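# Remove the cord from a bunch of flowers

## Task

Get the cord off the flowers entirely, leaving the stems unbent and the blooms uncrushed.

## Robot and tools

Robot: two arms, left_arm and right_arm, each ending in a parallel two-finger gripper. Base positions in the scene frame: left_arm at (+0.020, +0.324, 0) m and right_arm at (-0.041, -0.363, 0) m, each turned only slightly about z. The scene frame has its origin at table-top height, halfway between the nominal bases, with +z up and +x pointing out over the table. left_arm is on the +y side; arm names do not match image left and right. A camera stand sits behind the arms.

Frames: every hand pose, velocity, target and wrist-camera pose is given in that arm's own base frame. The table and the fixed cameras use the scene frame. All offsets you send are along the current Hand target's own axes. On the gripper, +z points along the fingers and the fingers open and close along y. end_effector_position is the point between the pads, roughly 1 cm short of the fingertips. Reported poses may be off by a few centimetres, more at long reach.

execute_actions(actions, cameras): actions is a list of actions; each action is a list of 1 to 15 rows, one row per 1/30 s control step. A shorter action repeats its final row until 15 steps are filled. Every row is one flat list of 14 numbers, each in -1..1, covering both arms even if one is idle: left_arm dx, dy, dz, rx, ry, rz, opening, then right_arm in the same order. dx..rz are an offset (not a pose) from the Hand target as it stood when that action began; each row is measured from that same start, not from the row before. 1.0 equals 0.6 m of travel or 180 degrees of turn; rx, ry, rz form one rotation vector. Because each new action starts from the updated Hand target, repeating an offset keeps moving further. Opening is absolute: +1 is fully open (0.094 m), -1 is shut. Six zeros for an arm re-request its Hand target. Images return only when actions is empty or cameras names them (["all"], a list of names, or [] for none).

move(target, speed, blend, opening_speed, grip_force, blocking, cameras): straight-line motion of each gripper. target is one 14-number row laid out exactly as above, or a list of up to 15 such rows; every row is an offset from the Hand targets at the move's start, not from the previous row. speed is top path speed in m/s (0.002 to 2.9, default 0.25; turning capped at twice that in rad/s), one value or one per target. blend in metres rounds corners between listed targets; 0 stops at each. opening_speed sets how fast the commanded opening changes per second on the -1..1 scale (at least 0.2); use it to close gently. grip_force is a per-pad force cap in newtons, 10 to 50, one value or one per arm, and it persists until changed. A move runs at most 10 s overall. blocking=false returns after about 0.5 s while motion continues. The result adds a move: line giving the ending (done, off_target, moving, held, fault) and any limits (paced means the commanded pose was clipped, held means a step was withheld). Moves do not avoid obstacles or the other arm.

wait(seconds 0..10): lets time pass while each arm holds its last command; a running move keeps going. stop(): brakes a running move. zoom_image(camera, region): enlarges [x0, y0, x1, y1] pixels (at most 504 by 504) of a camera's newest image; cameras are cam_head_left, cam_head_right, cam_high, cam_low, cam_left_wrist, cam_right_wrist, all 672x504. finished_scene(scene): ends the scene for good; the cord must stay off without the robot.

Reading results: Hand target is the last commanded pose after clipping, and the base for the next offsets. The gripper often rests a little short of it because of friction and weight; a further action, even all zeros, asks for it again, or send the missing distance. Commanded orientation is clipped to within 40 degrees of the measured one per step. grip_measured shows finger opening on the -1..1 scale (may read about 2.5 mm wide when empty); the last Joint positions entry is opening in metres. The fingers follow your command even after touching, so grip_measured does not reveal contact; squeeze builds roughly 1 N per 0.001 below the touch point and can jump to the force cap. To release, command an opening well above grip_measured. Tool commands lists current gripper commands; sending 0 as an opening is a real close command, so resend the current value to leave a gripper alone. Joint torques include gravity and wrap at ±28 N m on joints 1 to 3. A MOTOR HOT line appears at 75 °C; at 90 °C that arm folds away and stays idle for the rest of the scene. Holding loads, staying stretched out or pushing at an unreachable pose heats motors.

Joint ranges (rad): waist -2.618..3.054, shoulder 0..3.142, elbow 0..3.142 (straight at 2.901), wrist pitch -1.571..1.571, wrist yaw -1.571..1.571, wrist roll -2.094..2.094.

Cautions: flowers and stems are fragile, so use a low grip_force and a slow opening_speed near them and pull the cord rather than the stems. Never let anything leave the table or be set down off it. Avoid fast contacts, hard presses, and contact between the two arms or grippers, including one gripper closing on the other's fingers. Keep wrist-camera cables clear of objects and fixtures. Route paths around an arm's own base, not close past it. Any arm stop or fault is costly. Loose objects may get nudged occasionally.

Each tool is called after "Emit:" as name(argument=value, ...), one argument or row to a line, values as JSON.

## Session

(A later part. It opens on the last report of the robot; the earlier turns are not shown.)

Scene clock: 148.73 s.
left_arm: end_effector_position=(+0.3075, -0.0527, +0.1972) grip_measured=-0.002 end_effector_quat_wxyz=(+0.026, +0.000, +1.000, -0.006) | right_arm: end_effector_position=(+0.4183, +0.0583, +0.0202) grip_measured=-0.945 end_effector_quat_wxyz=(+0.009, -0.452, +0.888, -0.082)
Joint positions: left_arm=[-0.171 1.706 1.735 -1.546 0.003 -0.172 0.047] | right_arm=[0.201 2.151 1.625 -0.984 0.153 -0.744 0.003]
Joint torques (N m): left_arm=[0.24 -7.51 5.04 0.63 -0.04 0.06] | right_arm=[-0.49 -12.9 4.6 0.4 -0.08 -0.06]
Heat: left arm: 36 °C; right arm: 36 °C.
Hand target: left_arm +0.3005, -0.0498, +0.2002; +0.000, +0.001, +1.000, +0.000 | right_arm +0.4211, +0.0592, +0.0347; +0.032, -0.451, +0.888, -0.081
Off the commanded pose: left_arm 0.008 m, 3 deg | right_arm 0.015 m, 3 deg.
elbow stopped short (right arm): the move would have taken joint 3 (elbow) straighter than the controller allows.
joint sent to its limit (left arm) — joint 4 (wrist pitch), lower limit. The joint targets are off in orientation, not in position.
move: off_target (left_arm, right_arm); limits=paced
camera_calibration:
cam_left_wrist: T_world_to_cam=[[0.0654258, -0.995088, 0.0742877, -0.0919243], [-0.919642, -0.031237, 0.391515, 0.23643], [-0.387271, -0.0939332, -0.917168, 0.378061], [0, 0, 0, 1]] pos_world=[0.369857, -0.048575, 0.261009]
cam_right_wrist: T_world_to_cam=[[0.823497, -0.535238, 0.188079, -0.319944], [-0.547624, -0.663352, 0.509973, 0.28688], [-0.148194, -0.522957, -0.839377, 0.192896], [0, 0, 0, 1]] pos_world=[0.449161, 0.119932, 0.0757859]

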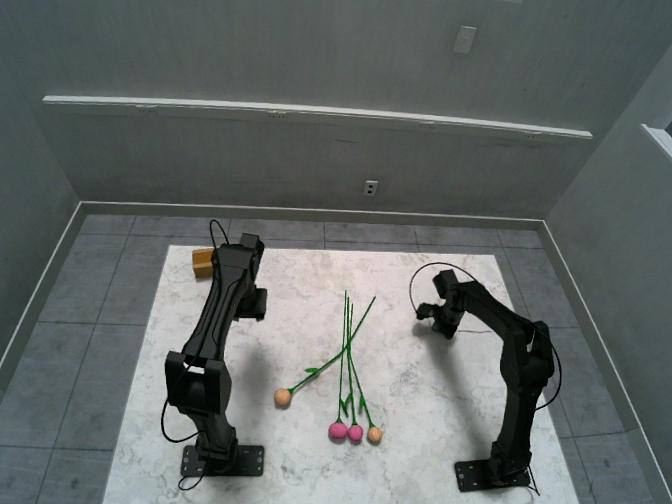

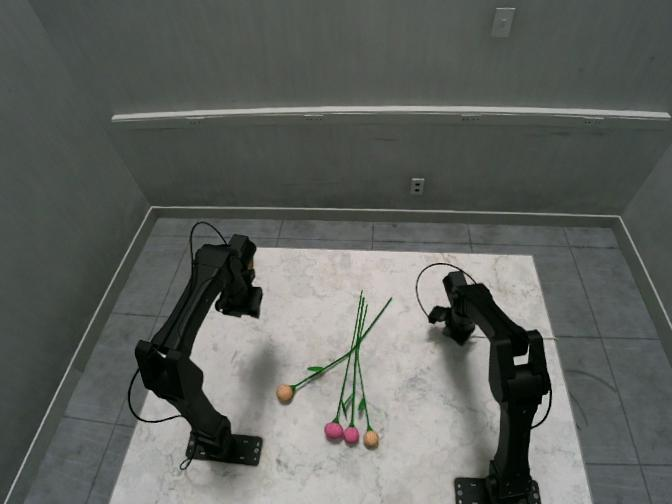

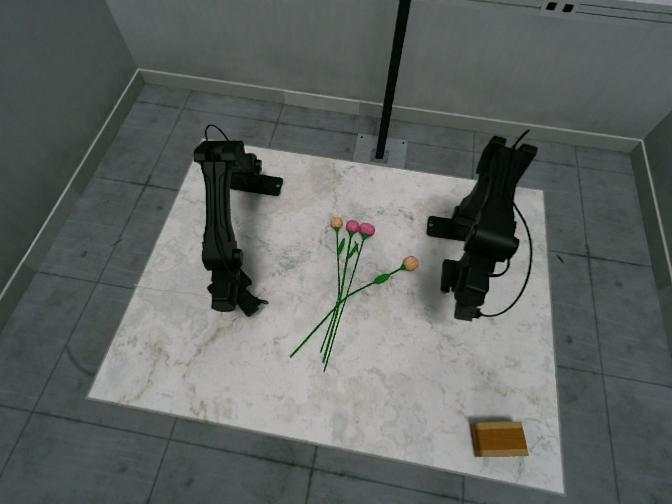

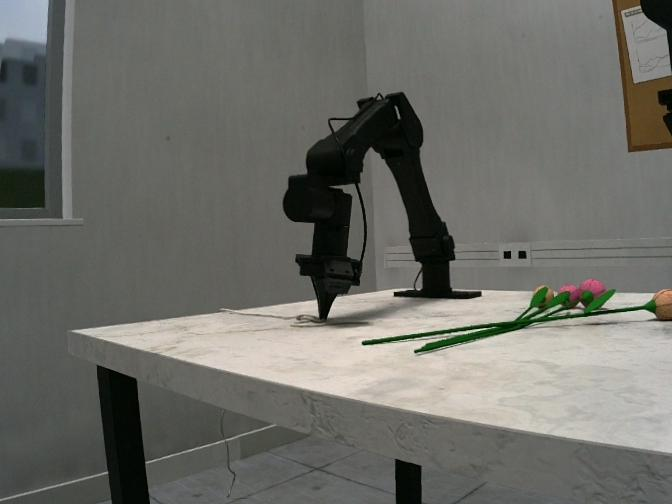

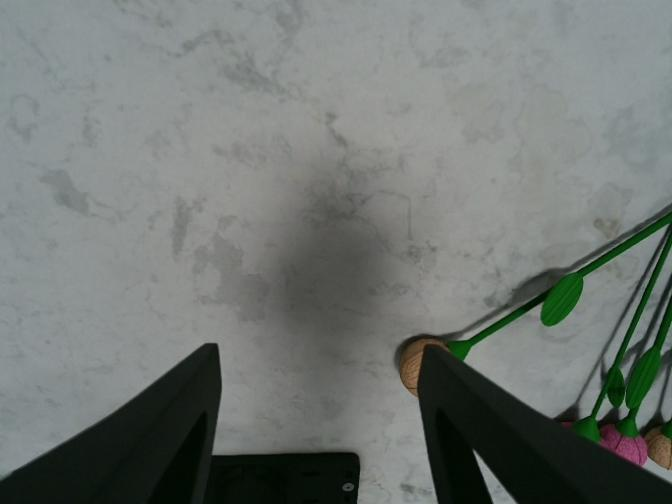

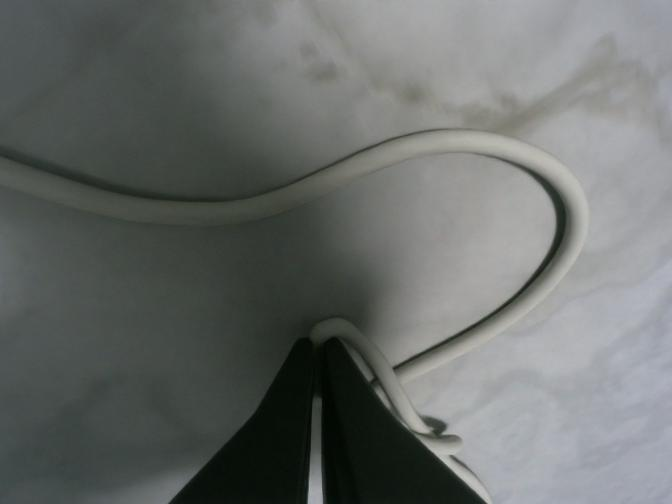

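Emit:
move(
  target=[
    [0,0,0,0,0,0,0.0,-0.163,-0.067,-0.642,0,0,0,-1],
    [0,0,0,0,0,0,0.0,-0.308,0.022,-0.626,0,0,0,-1],
  ],
  speed=[0.15,0.12],
  blend=[0.03,0],
  cameras=["all"],
)

Scene clock: 157.20 s.
left_arm: end_effector_position=(+0.3075, -0.0527, +0.1972) grip_measured=-0.002 end_effector_quat_wxyz=(+0.026, +0.000, +1.000, -0.006) | right_arm: end_effector_position=(+0.4646, +0.2560, +0.4002) grip_measured=-0.945 end_effector_quat_wxyz=(+0.469, -0.437, +0.759, -0.113)
Joint positions: left_arm=[-0.171 1.706 1.735 -1.546 0.003 -0.172 0.047] | right_arm=[0.586 2.176 2.849 -1.258 0.252 -0.595 0.003]
Joint torques (N m): left_arm=[0.24 -7.53 5.04 0.63 -0.04 0.05] | right_arm=[-0.17 -7.2 6.49 1.79 0.11 0.09]
Heat: left arm: 35 °C; right arm: 38 °C.
Hand target: left_arm +0.3005, -0.0498, +0.2002; +0.000, +0.001, +1.000, +0.000 | right_arm +0.4710, +0.2593, +0.3992; +0.142, -0.457, +0.873, -0.091
Off the commanded pose: left_arm 0.008 m, 3 deg | right_arm 0.007 m, 53 deg; orientation clipped.
elbow stopped short (right arm): the move would have taken joint 3 (elbow) straighter than the controller allows.
joint sent to its limit (left arm) — joint 4 (wrist pitch), lower limit. The joint targets are off in orientation, not in position.
move: off_target (left_arm, right_arm); limits=paced
camera_calibration:
cam_left_wrist: T_world_to_cam=[[0.0654258, -0.995088, 0.0742877, -0.0919243], [-0.919642, -0.031237, 0.391515, 0.23643], [-0.387271, -0.0939332, -0.917168, 0.378061], [0, 0, 0, 1]] pos_world=[0.369857, -0.048575, 0.261009]
cam_right_wrist: T_world_to_cam=[[0.533826, -0.565103, 0.629038, -0.357899], [-0.517967, -0.806531, -0.284989, 0.590668], [0.668387, -0.173686, -0.723251, 0.106749], [0, 0, 0, 1]] pos_world=[0.425652, 0.292683, 0.470672]

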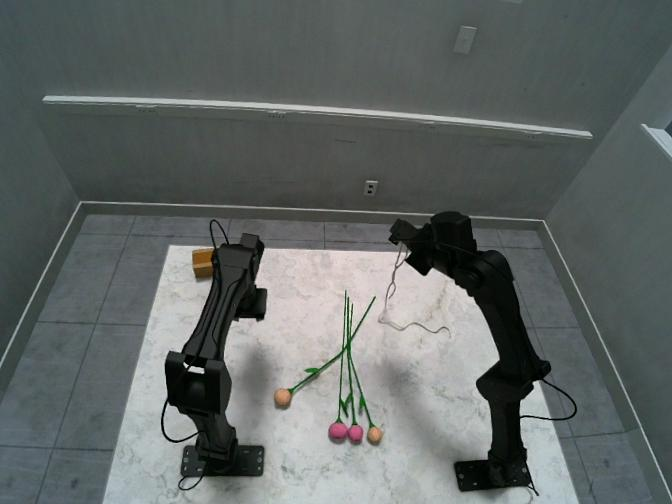

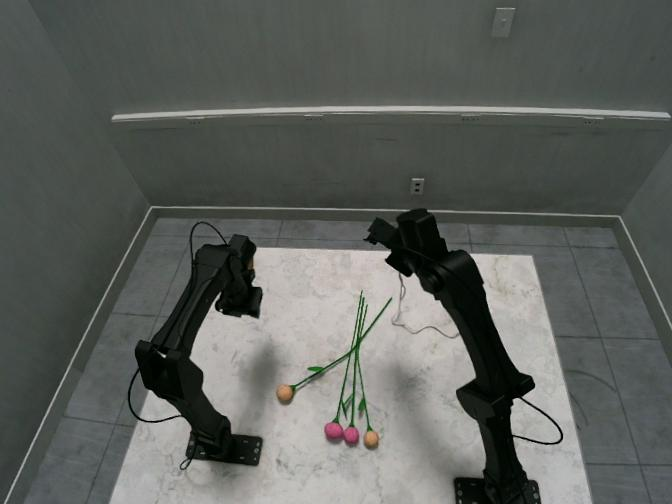

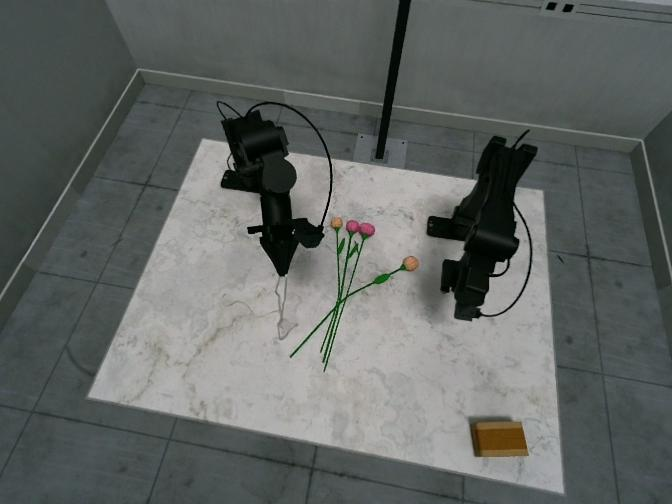

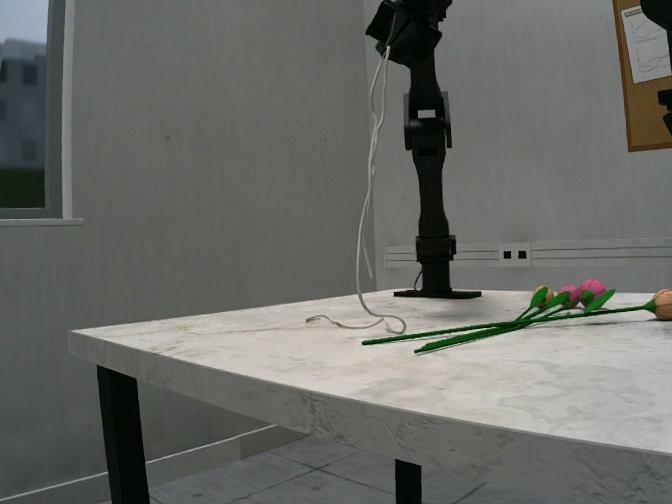

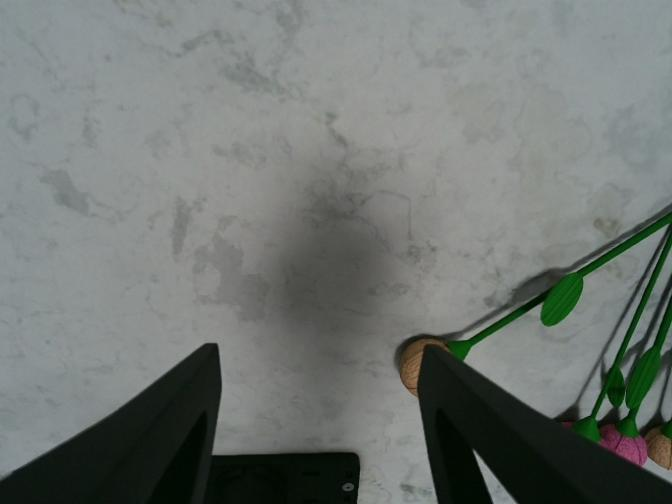

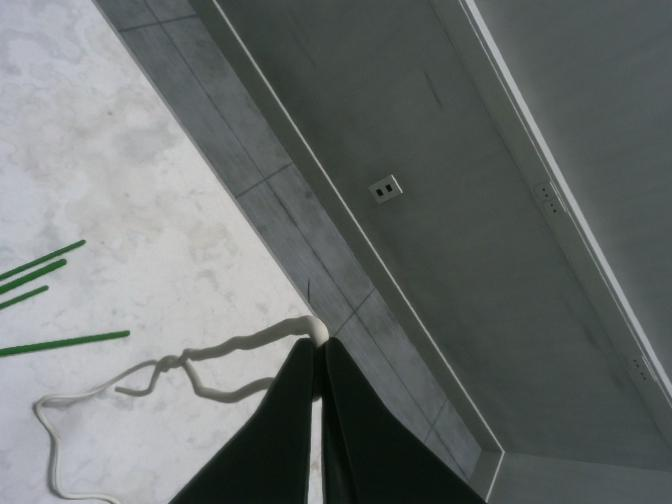

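Emit:
move(
  target=[
    [0,0,0,0,0,0,0.0,0.22,-0.06,0.013,0,0,0,-1],
    [0,0,0,0,0,0,0.0,0.3775,0.0787,0.552,-0.094,0.0535,0,-1],
  ],
  speed=[0.15,0.12],
  blend=[0.03,0],
  cameras=["all"],
)

Scene clock: 166.67 s.
left_arm: end_effector_position=(+0.3075, -0.0527, +0.1972) grip_measured=-0.002 end_effector_quat_wxyz=(+0.026, +0.000, +1.000, -0.006) | right_arm: end_effector_position=(+0.4224, +0.0900, +0.0479) grip_measured=-0.945 end_effector_quat_wxyz=(+0.007, -0.463, +0.886, -0.009)
Joint positions: left_arm=[-0.171 1.706 1.735 -1.546 0.003 -0.172 0.047] | right_arm=[0.213 2.209 1.84 -1.183 0.014 -0.75 0.003]
Joint torques (N m): left_arm=[0.25 -7.54 5.04 0.63 -0.04 0.06] | right_arm=[-0.68 -8.08 5.31 0.31 -0.18 -0.06]
Heat: left arm: 35 °C; right arm: 37 °C.
Hand target: left_arm +0.3005, -0.0498, +0.2002; +0.000, +0.001, +1.000, +0.000 | right_arm +0.4219, +0.0898, +0.0358; +0.000, -0.464, +0.886, +0.000
Off the commanded pose: left_arm 0.008 m, 3 deg | right_arm 0.012 m, 1 deg.
elbow stopped short (right arm): the move would have taken joint 3 (elbow) straighter than the controller allows.
joint sent to its limit (left arm) — joint 4 (wrist pitch), lower limit. The joint targets are off in orientation, not in position.
move: off_target (left_arm, right_arm)
camera_calibration:
cam_left_wrist: T_world_to_cam=[[0.0654258, -0.995088, 0.0742877, -0.0919243], [-0.919642, -0.031237, 0.391515, 0.23643], [-0.387271, -0.0939332, -0.917168, 0.378061], [0, 0, 0, 1]] pos_world=[0.369857, -0.048575, 0.261009]
cam_right_wrist: T_world_to_cam=[[0.844542, -0.531908, 0.0618364, -0.314642], [-0.49771, -0.7371, 0.457131, 0.284186], [-0.197572, -0.416842, -0.887247, 0.246942], [0, 0, 0, 1]] pos_world=[0.455959, 0.145049, 0.108644]

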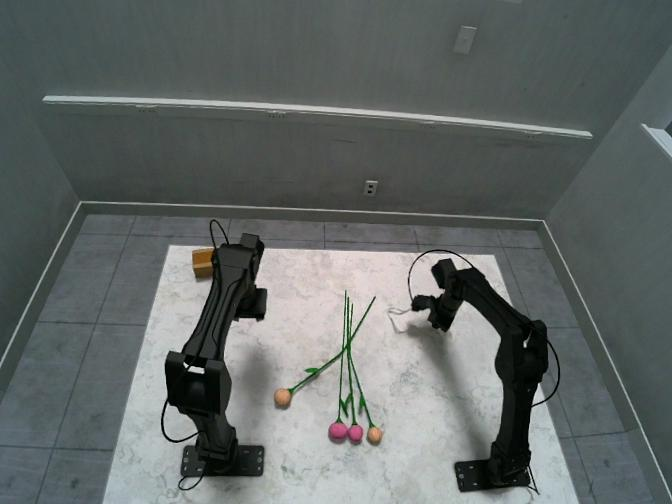

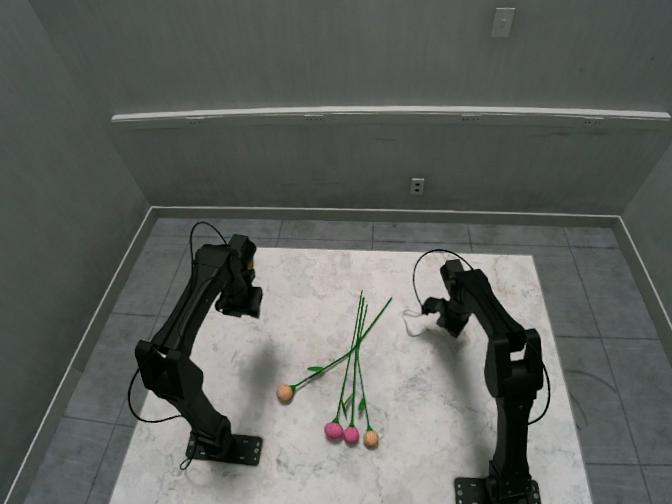

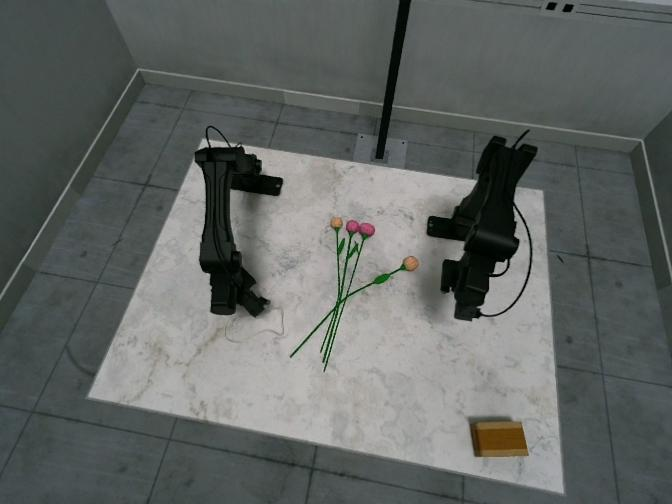

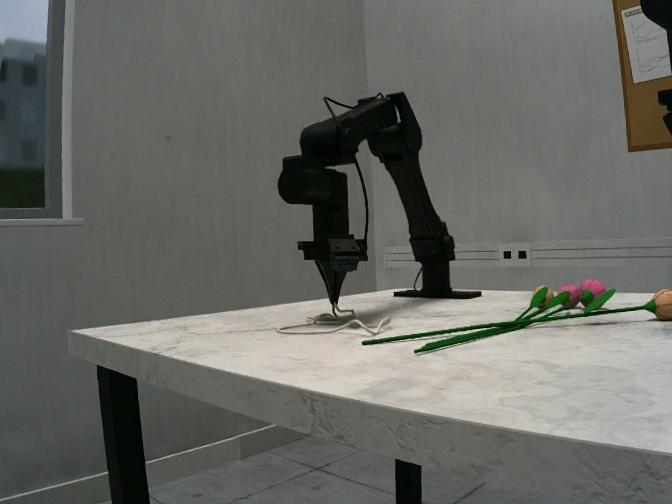

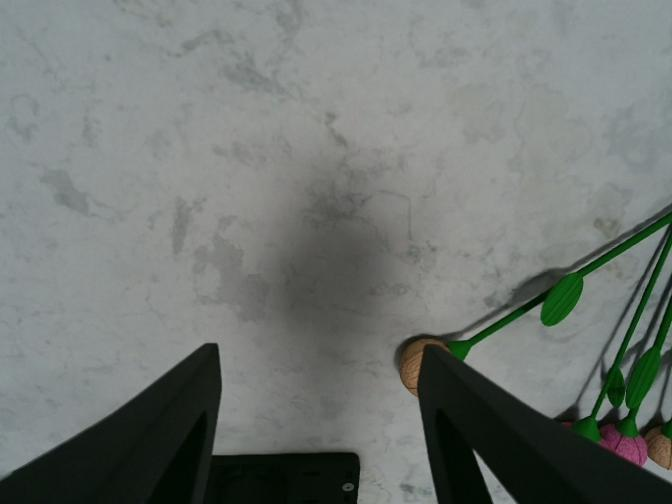

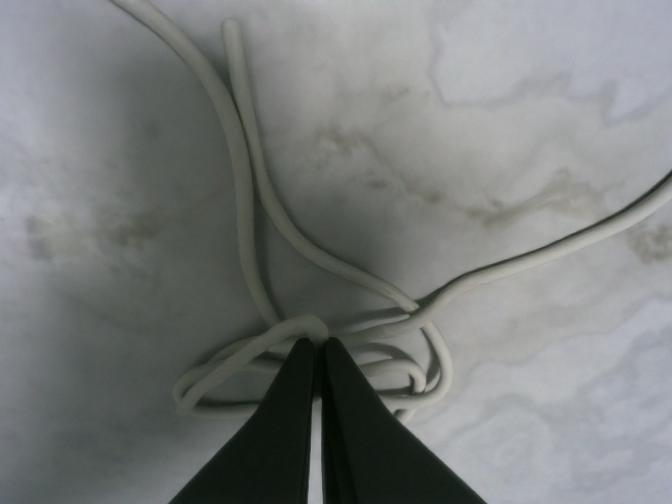

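Emit:
move(
  target=[
    [0,0,0,0,0,0,0.0,0,0,0.033,0,0,0,-1],
    [0,0,0,0,0,0,0.0,0,0,0.033,0,0,0,-0.5],
    [0,0,0,0,0,0,0.0,0,0,-0.2,0,0,0,-0.5],
  ],
  speed=[0.06,0.06,0.08],
  cameras=["all"],
)

Scene clock: 171.37 s.
left_arm: end_effector_position=(+0.3075, -0.0527, +0.1972) grip_measured=-0.002 end_effector_quat_wxyz=(+0.026, +0.000, +1.000, -0.006) | right_arm: end_effector_position=(+0.4216, +0.0899, +0.1420) grip_measured=-0.502 end_effector_quat_wxyz=(+0.013, -0.463, +0.886, -0.010)
Joint positions: left_arm=[-0.171 1.706 1.735 -1.546 0.003 -0.172 0.047] | right_arm=[0.213 2.22 2.234 -1.555 0.013 -0.751 0.023]
Joint torques (N m): left_arm=[0.25 -7.54 5.04 0.63 -0.04 0.06] | right_arm=[-0.66 -11.21 8.02 0 -0.18 -0.07]
Heat: left arm: 35 °C; right arm: 37 °C.
Hand target: left_arm +0.3005, -0.0498, +0.2002; +0.000, +0.001, +1.000, +0.000 | right_arm +0.4219, +0.0897, +0.1557; +0.000, -0.464, +0.886, +0.000
Off the commanded pose: left_arm 0.008 m, 3 deg | right_arm 0.014 m, 2 deg.
joint sent to its limit (left arm) — joint 4 (wrist pitch), lower limit. The joint targets are off in orientation, not in position.
joint sent to its limit (right arm) — joint 4 (wrist pitch), lower limit. The joint targets are off in orientation, not in position.
move: off_target (left_arm, right_arm); target 2's new opening was sent with right_arm's hand 0.015 m and 2 deg from that target
camera_calibration:
cam_left_wrist: T_world_to_cam=[[0.0654258, -0.995088, 0.0742877, -0.0919243], [-0.919642, -0.031237, 0.391515, 0.23643], [-0.387271, -0.0939332, -0.917168, 0.378061], [0, 0, 0, 1]] pos_world=[0.369857, -0.048575, 0.261009]
cam_right_wrist: T_world_to_cam=[[0.844218, -0.531448, 0.0697107, -0.320932], [-0.502167, -0.738736, 0.449552, 0.243808], [-0.187415, -0.414526, -0.89053, 0.326171], [0, 0, 0, 1]] pos_world=[0.454498, 0.144758, 0.203233]

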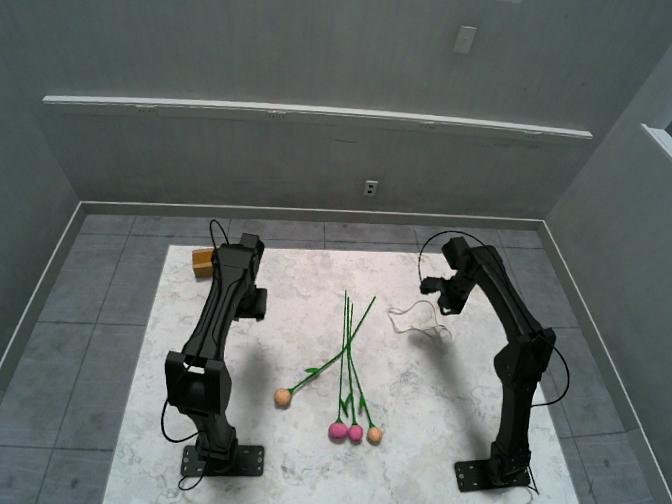

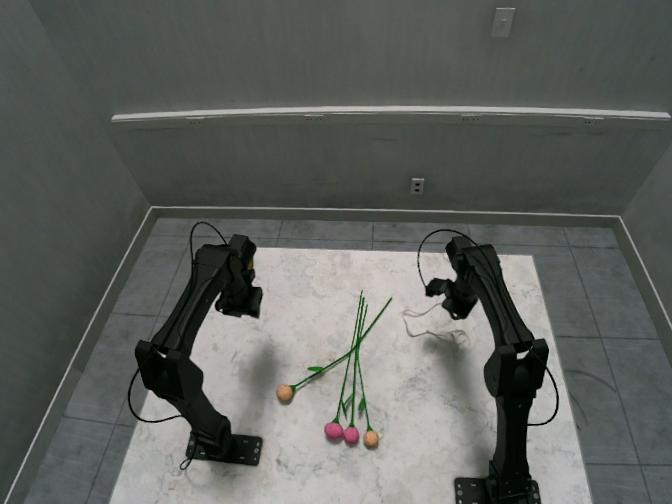

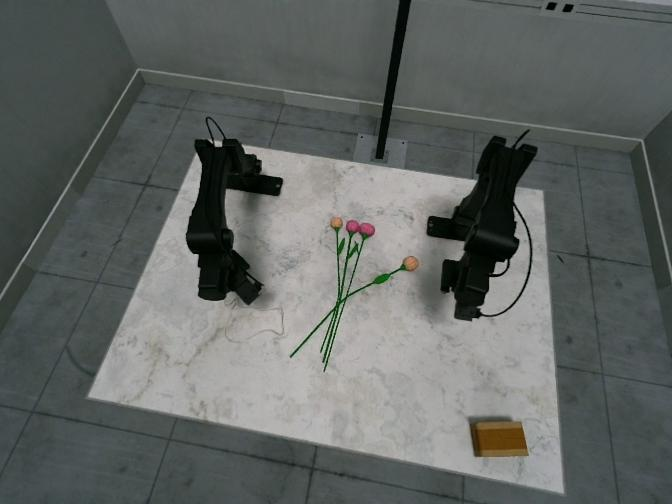

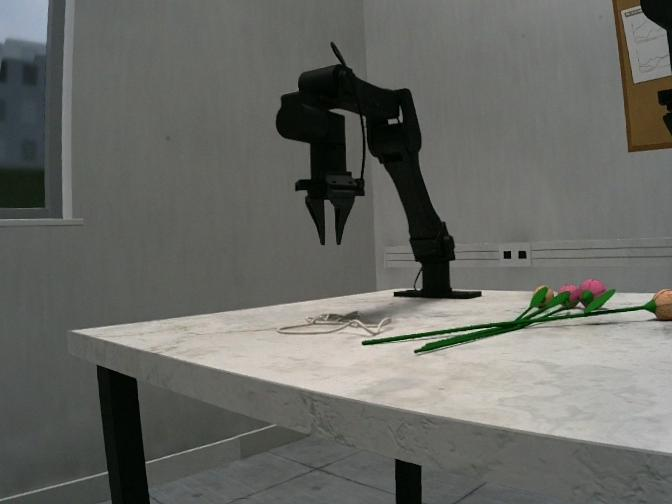

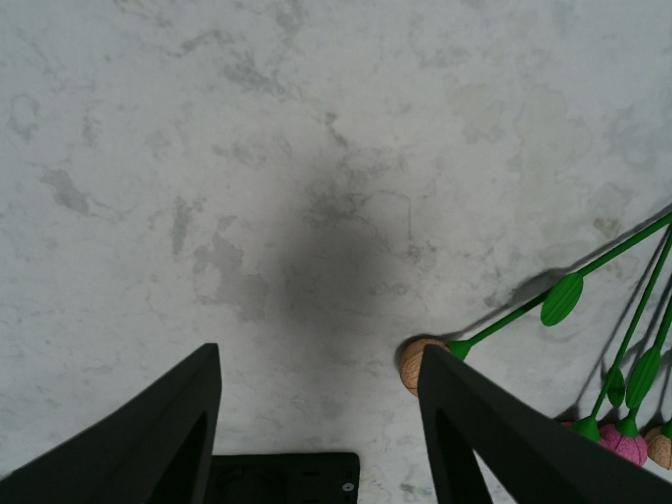

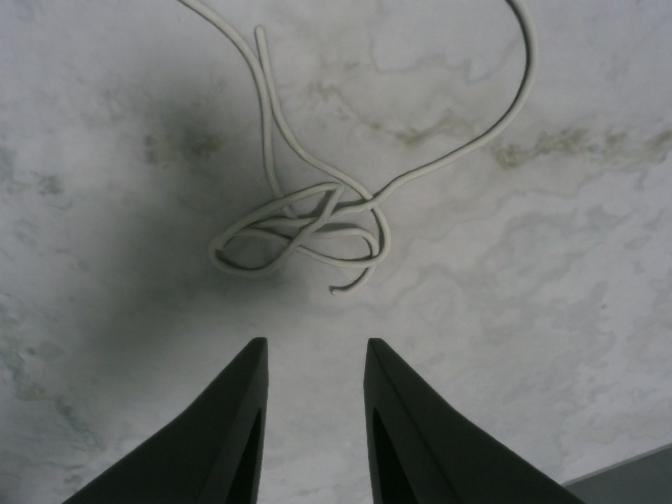

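Emit:
finished_scene(
  scene=2,
)

The scene is finished: the task was done.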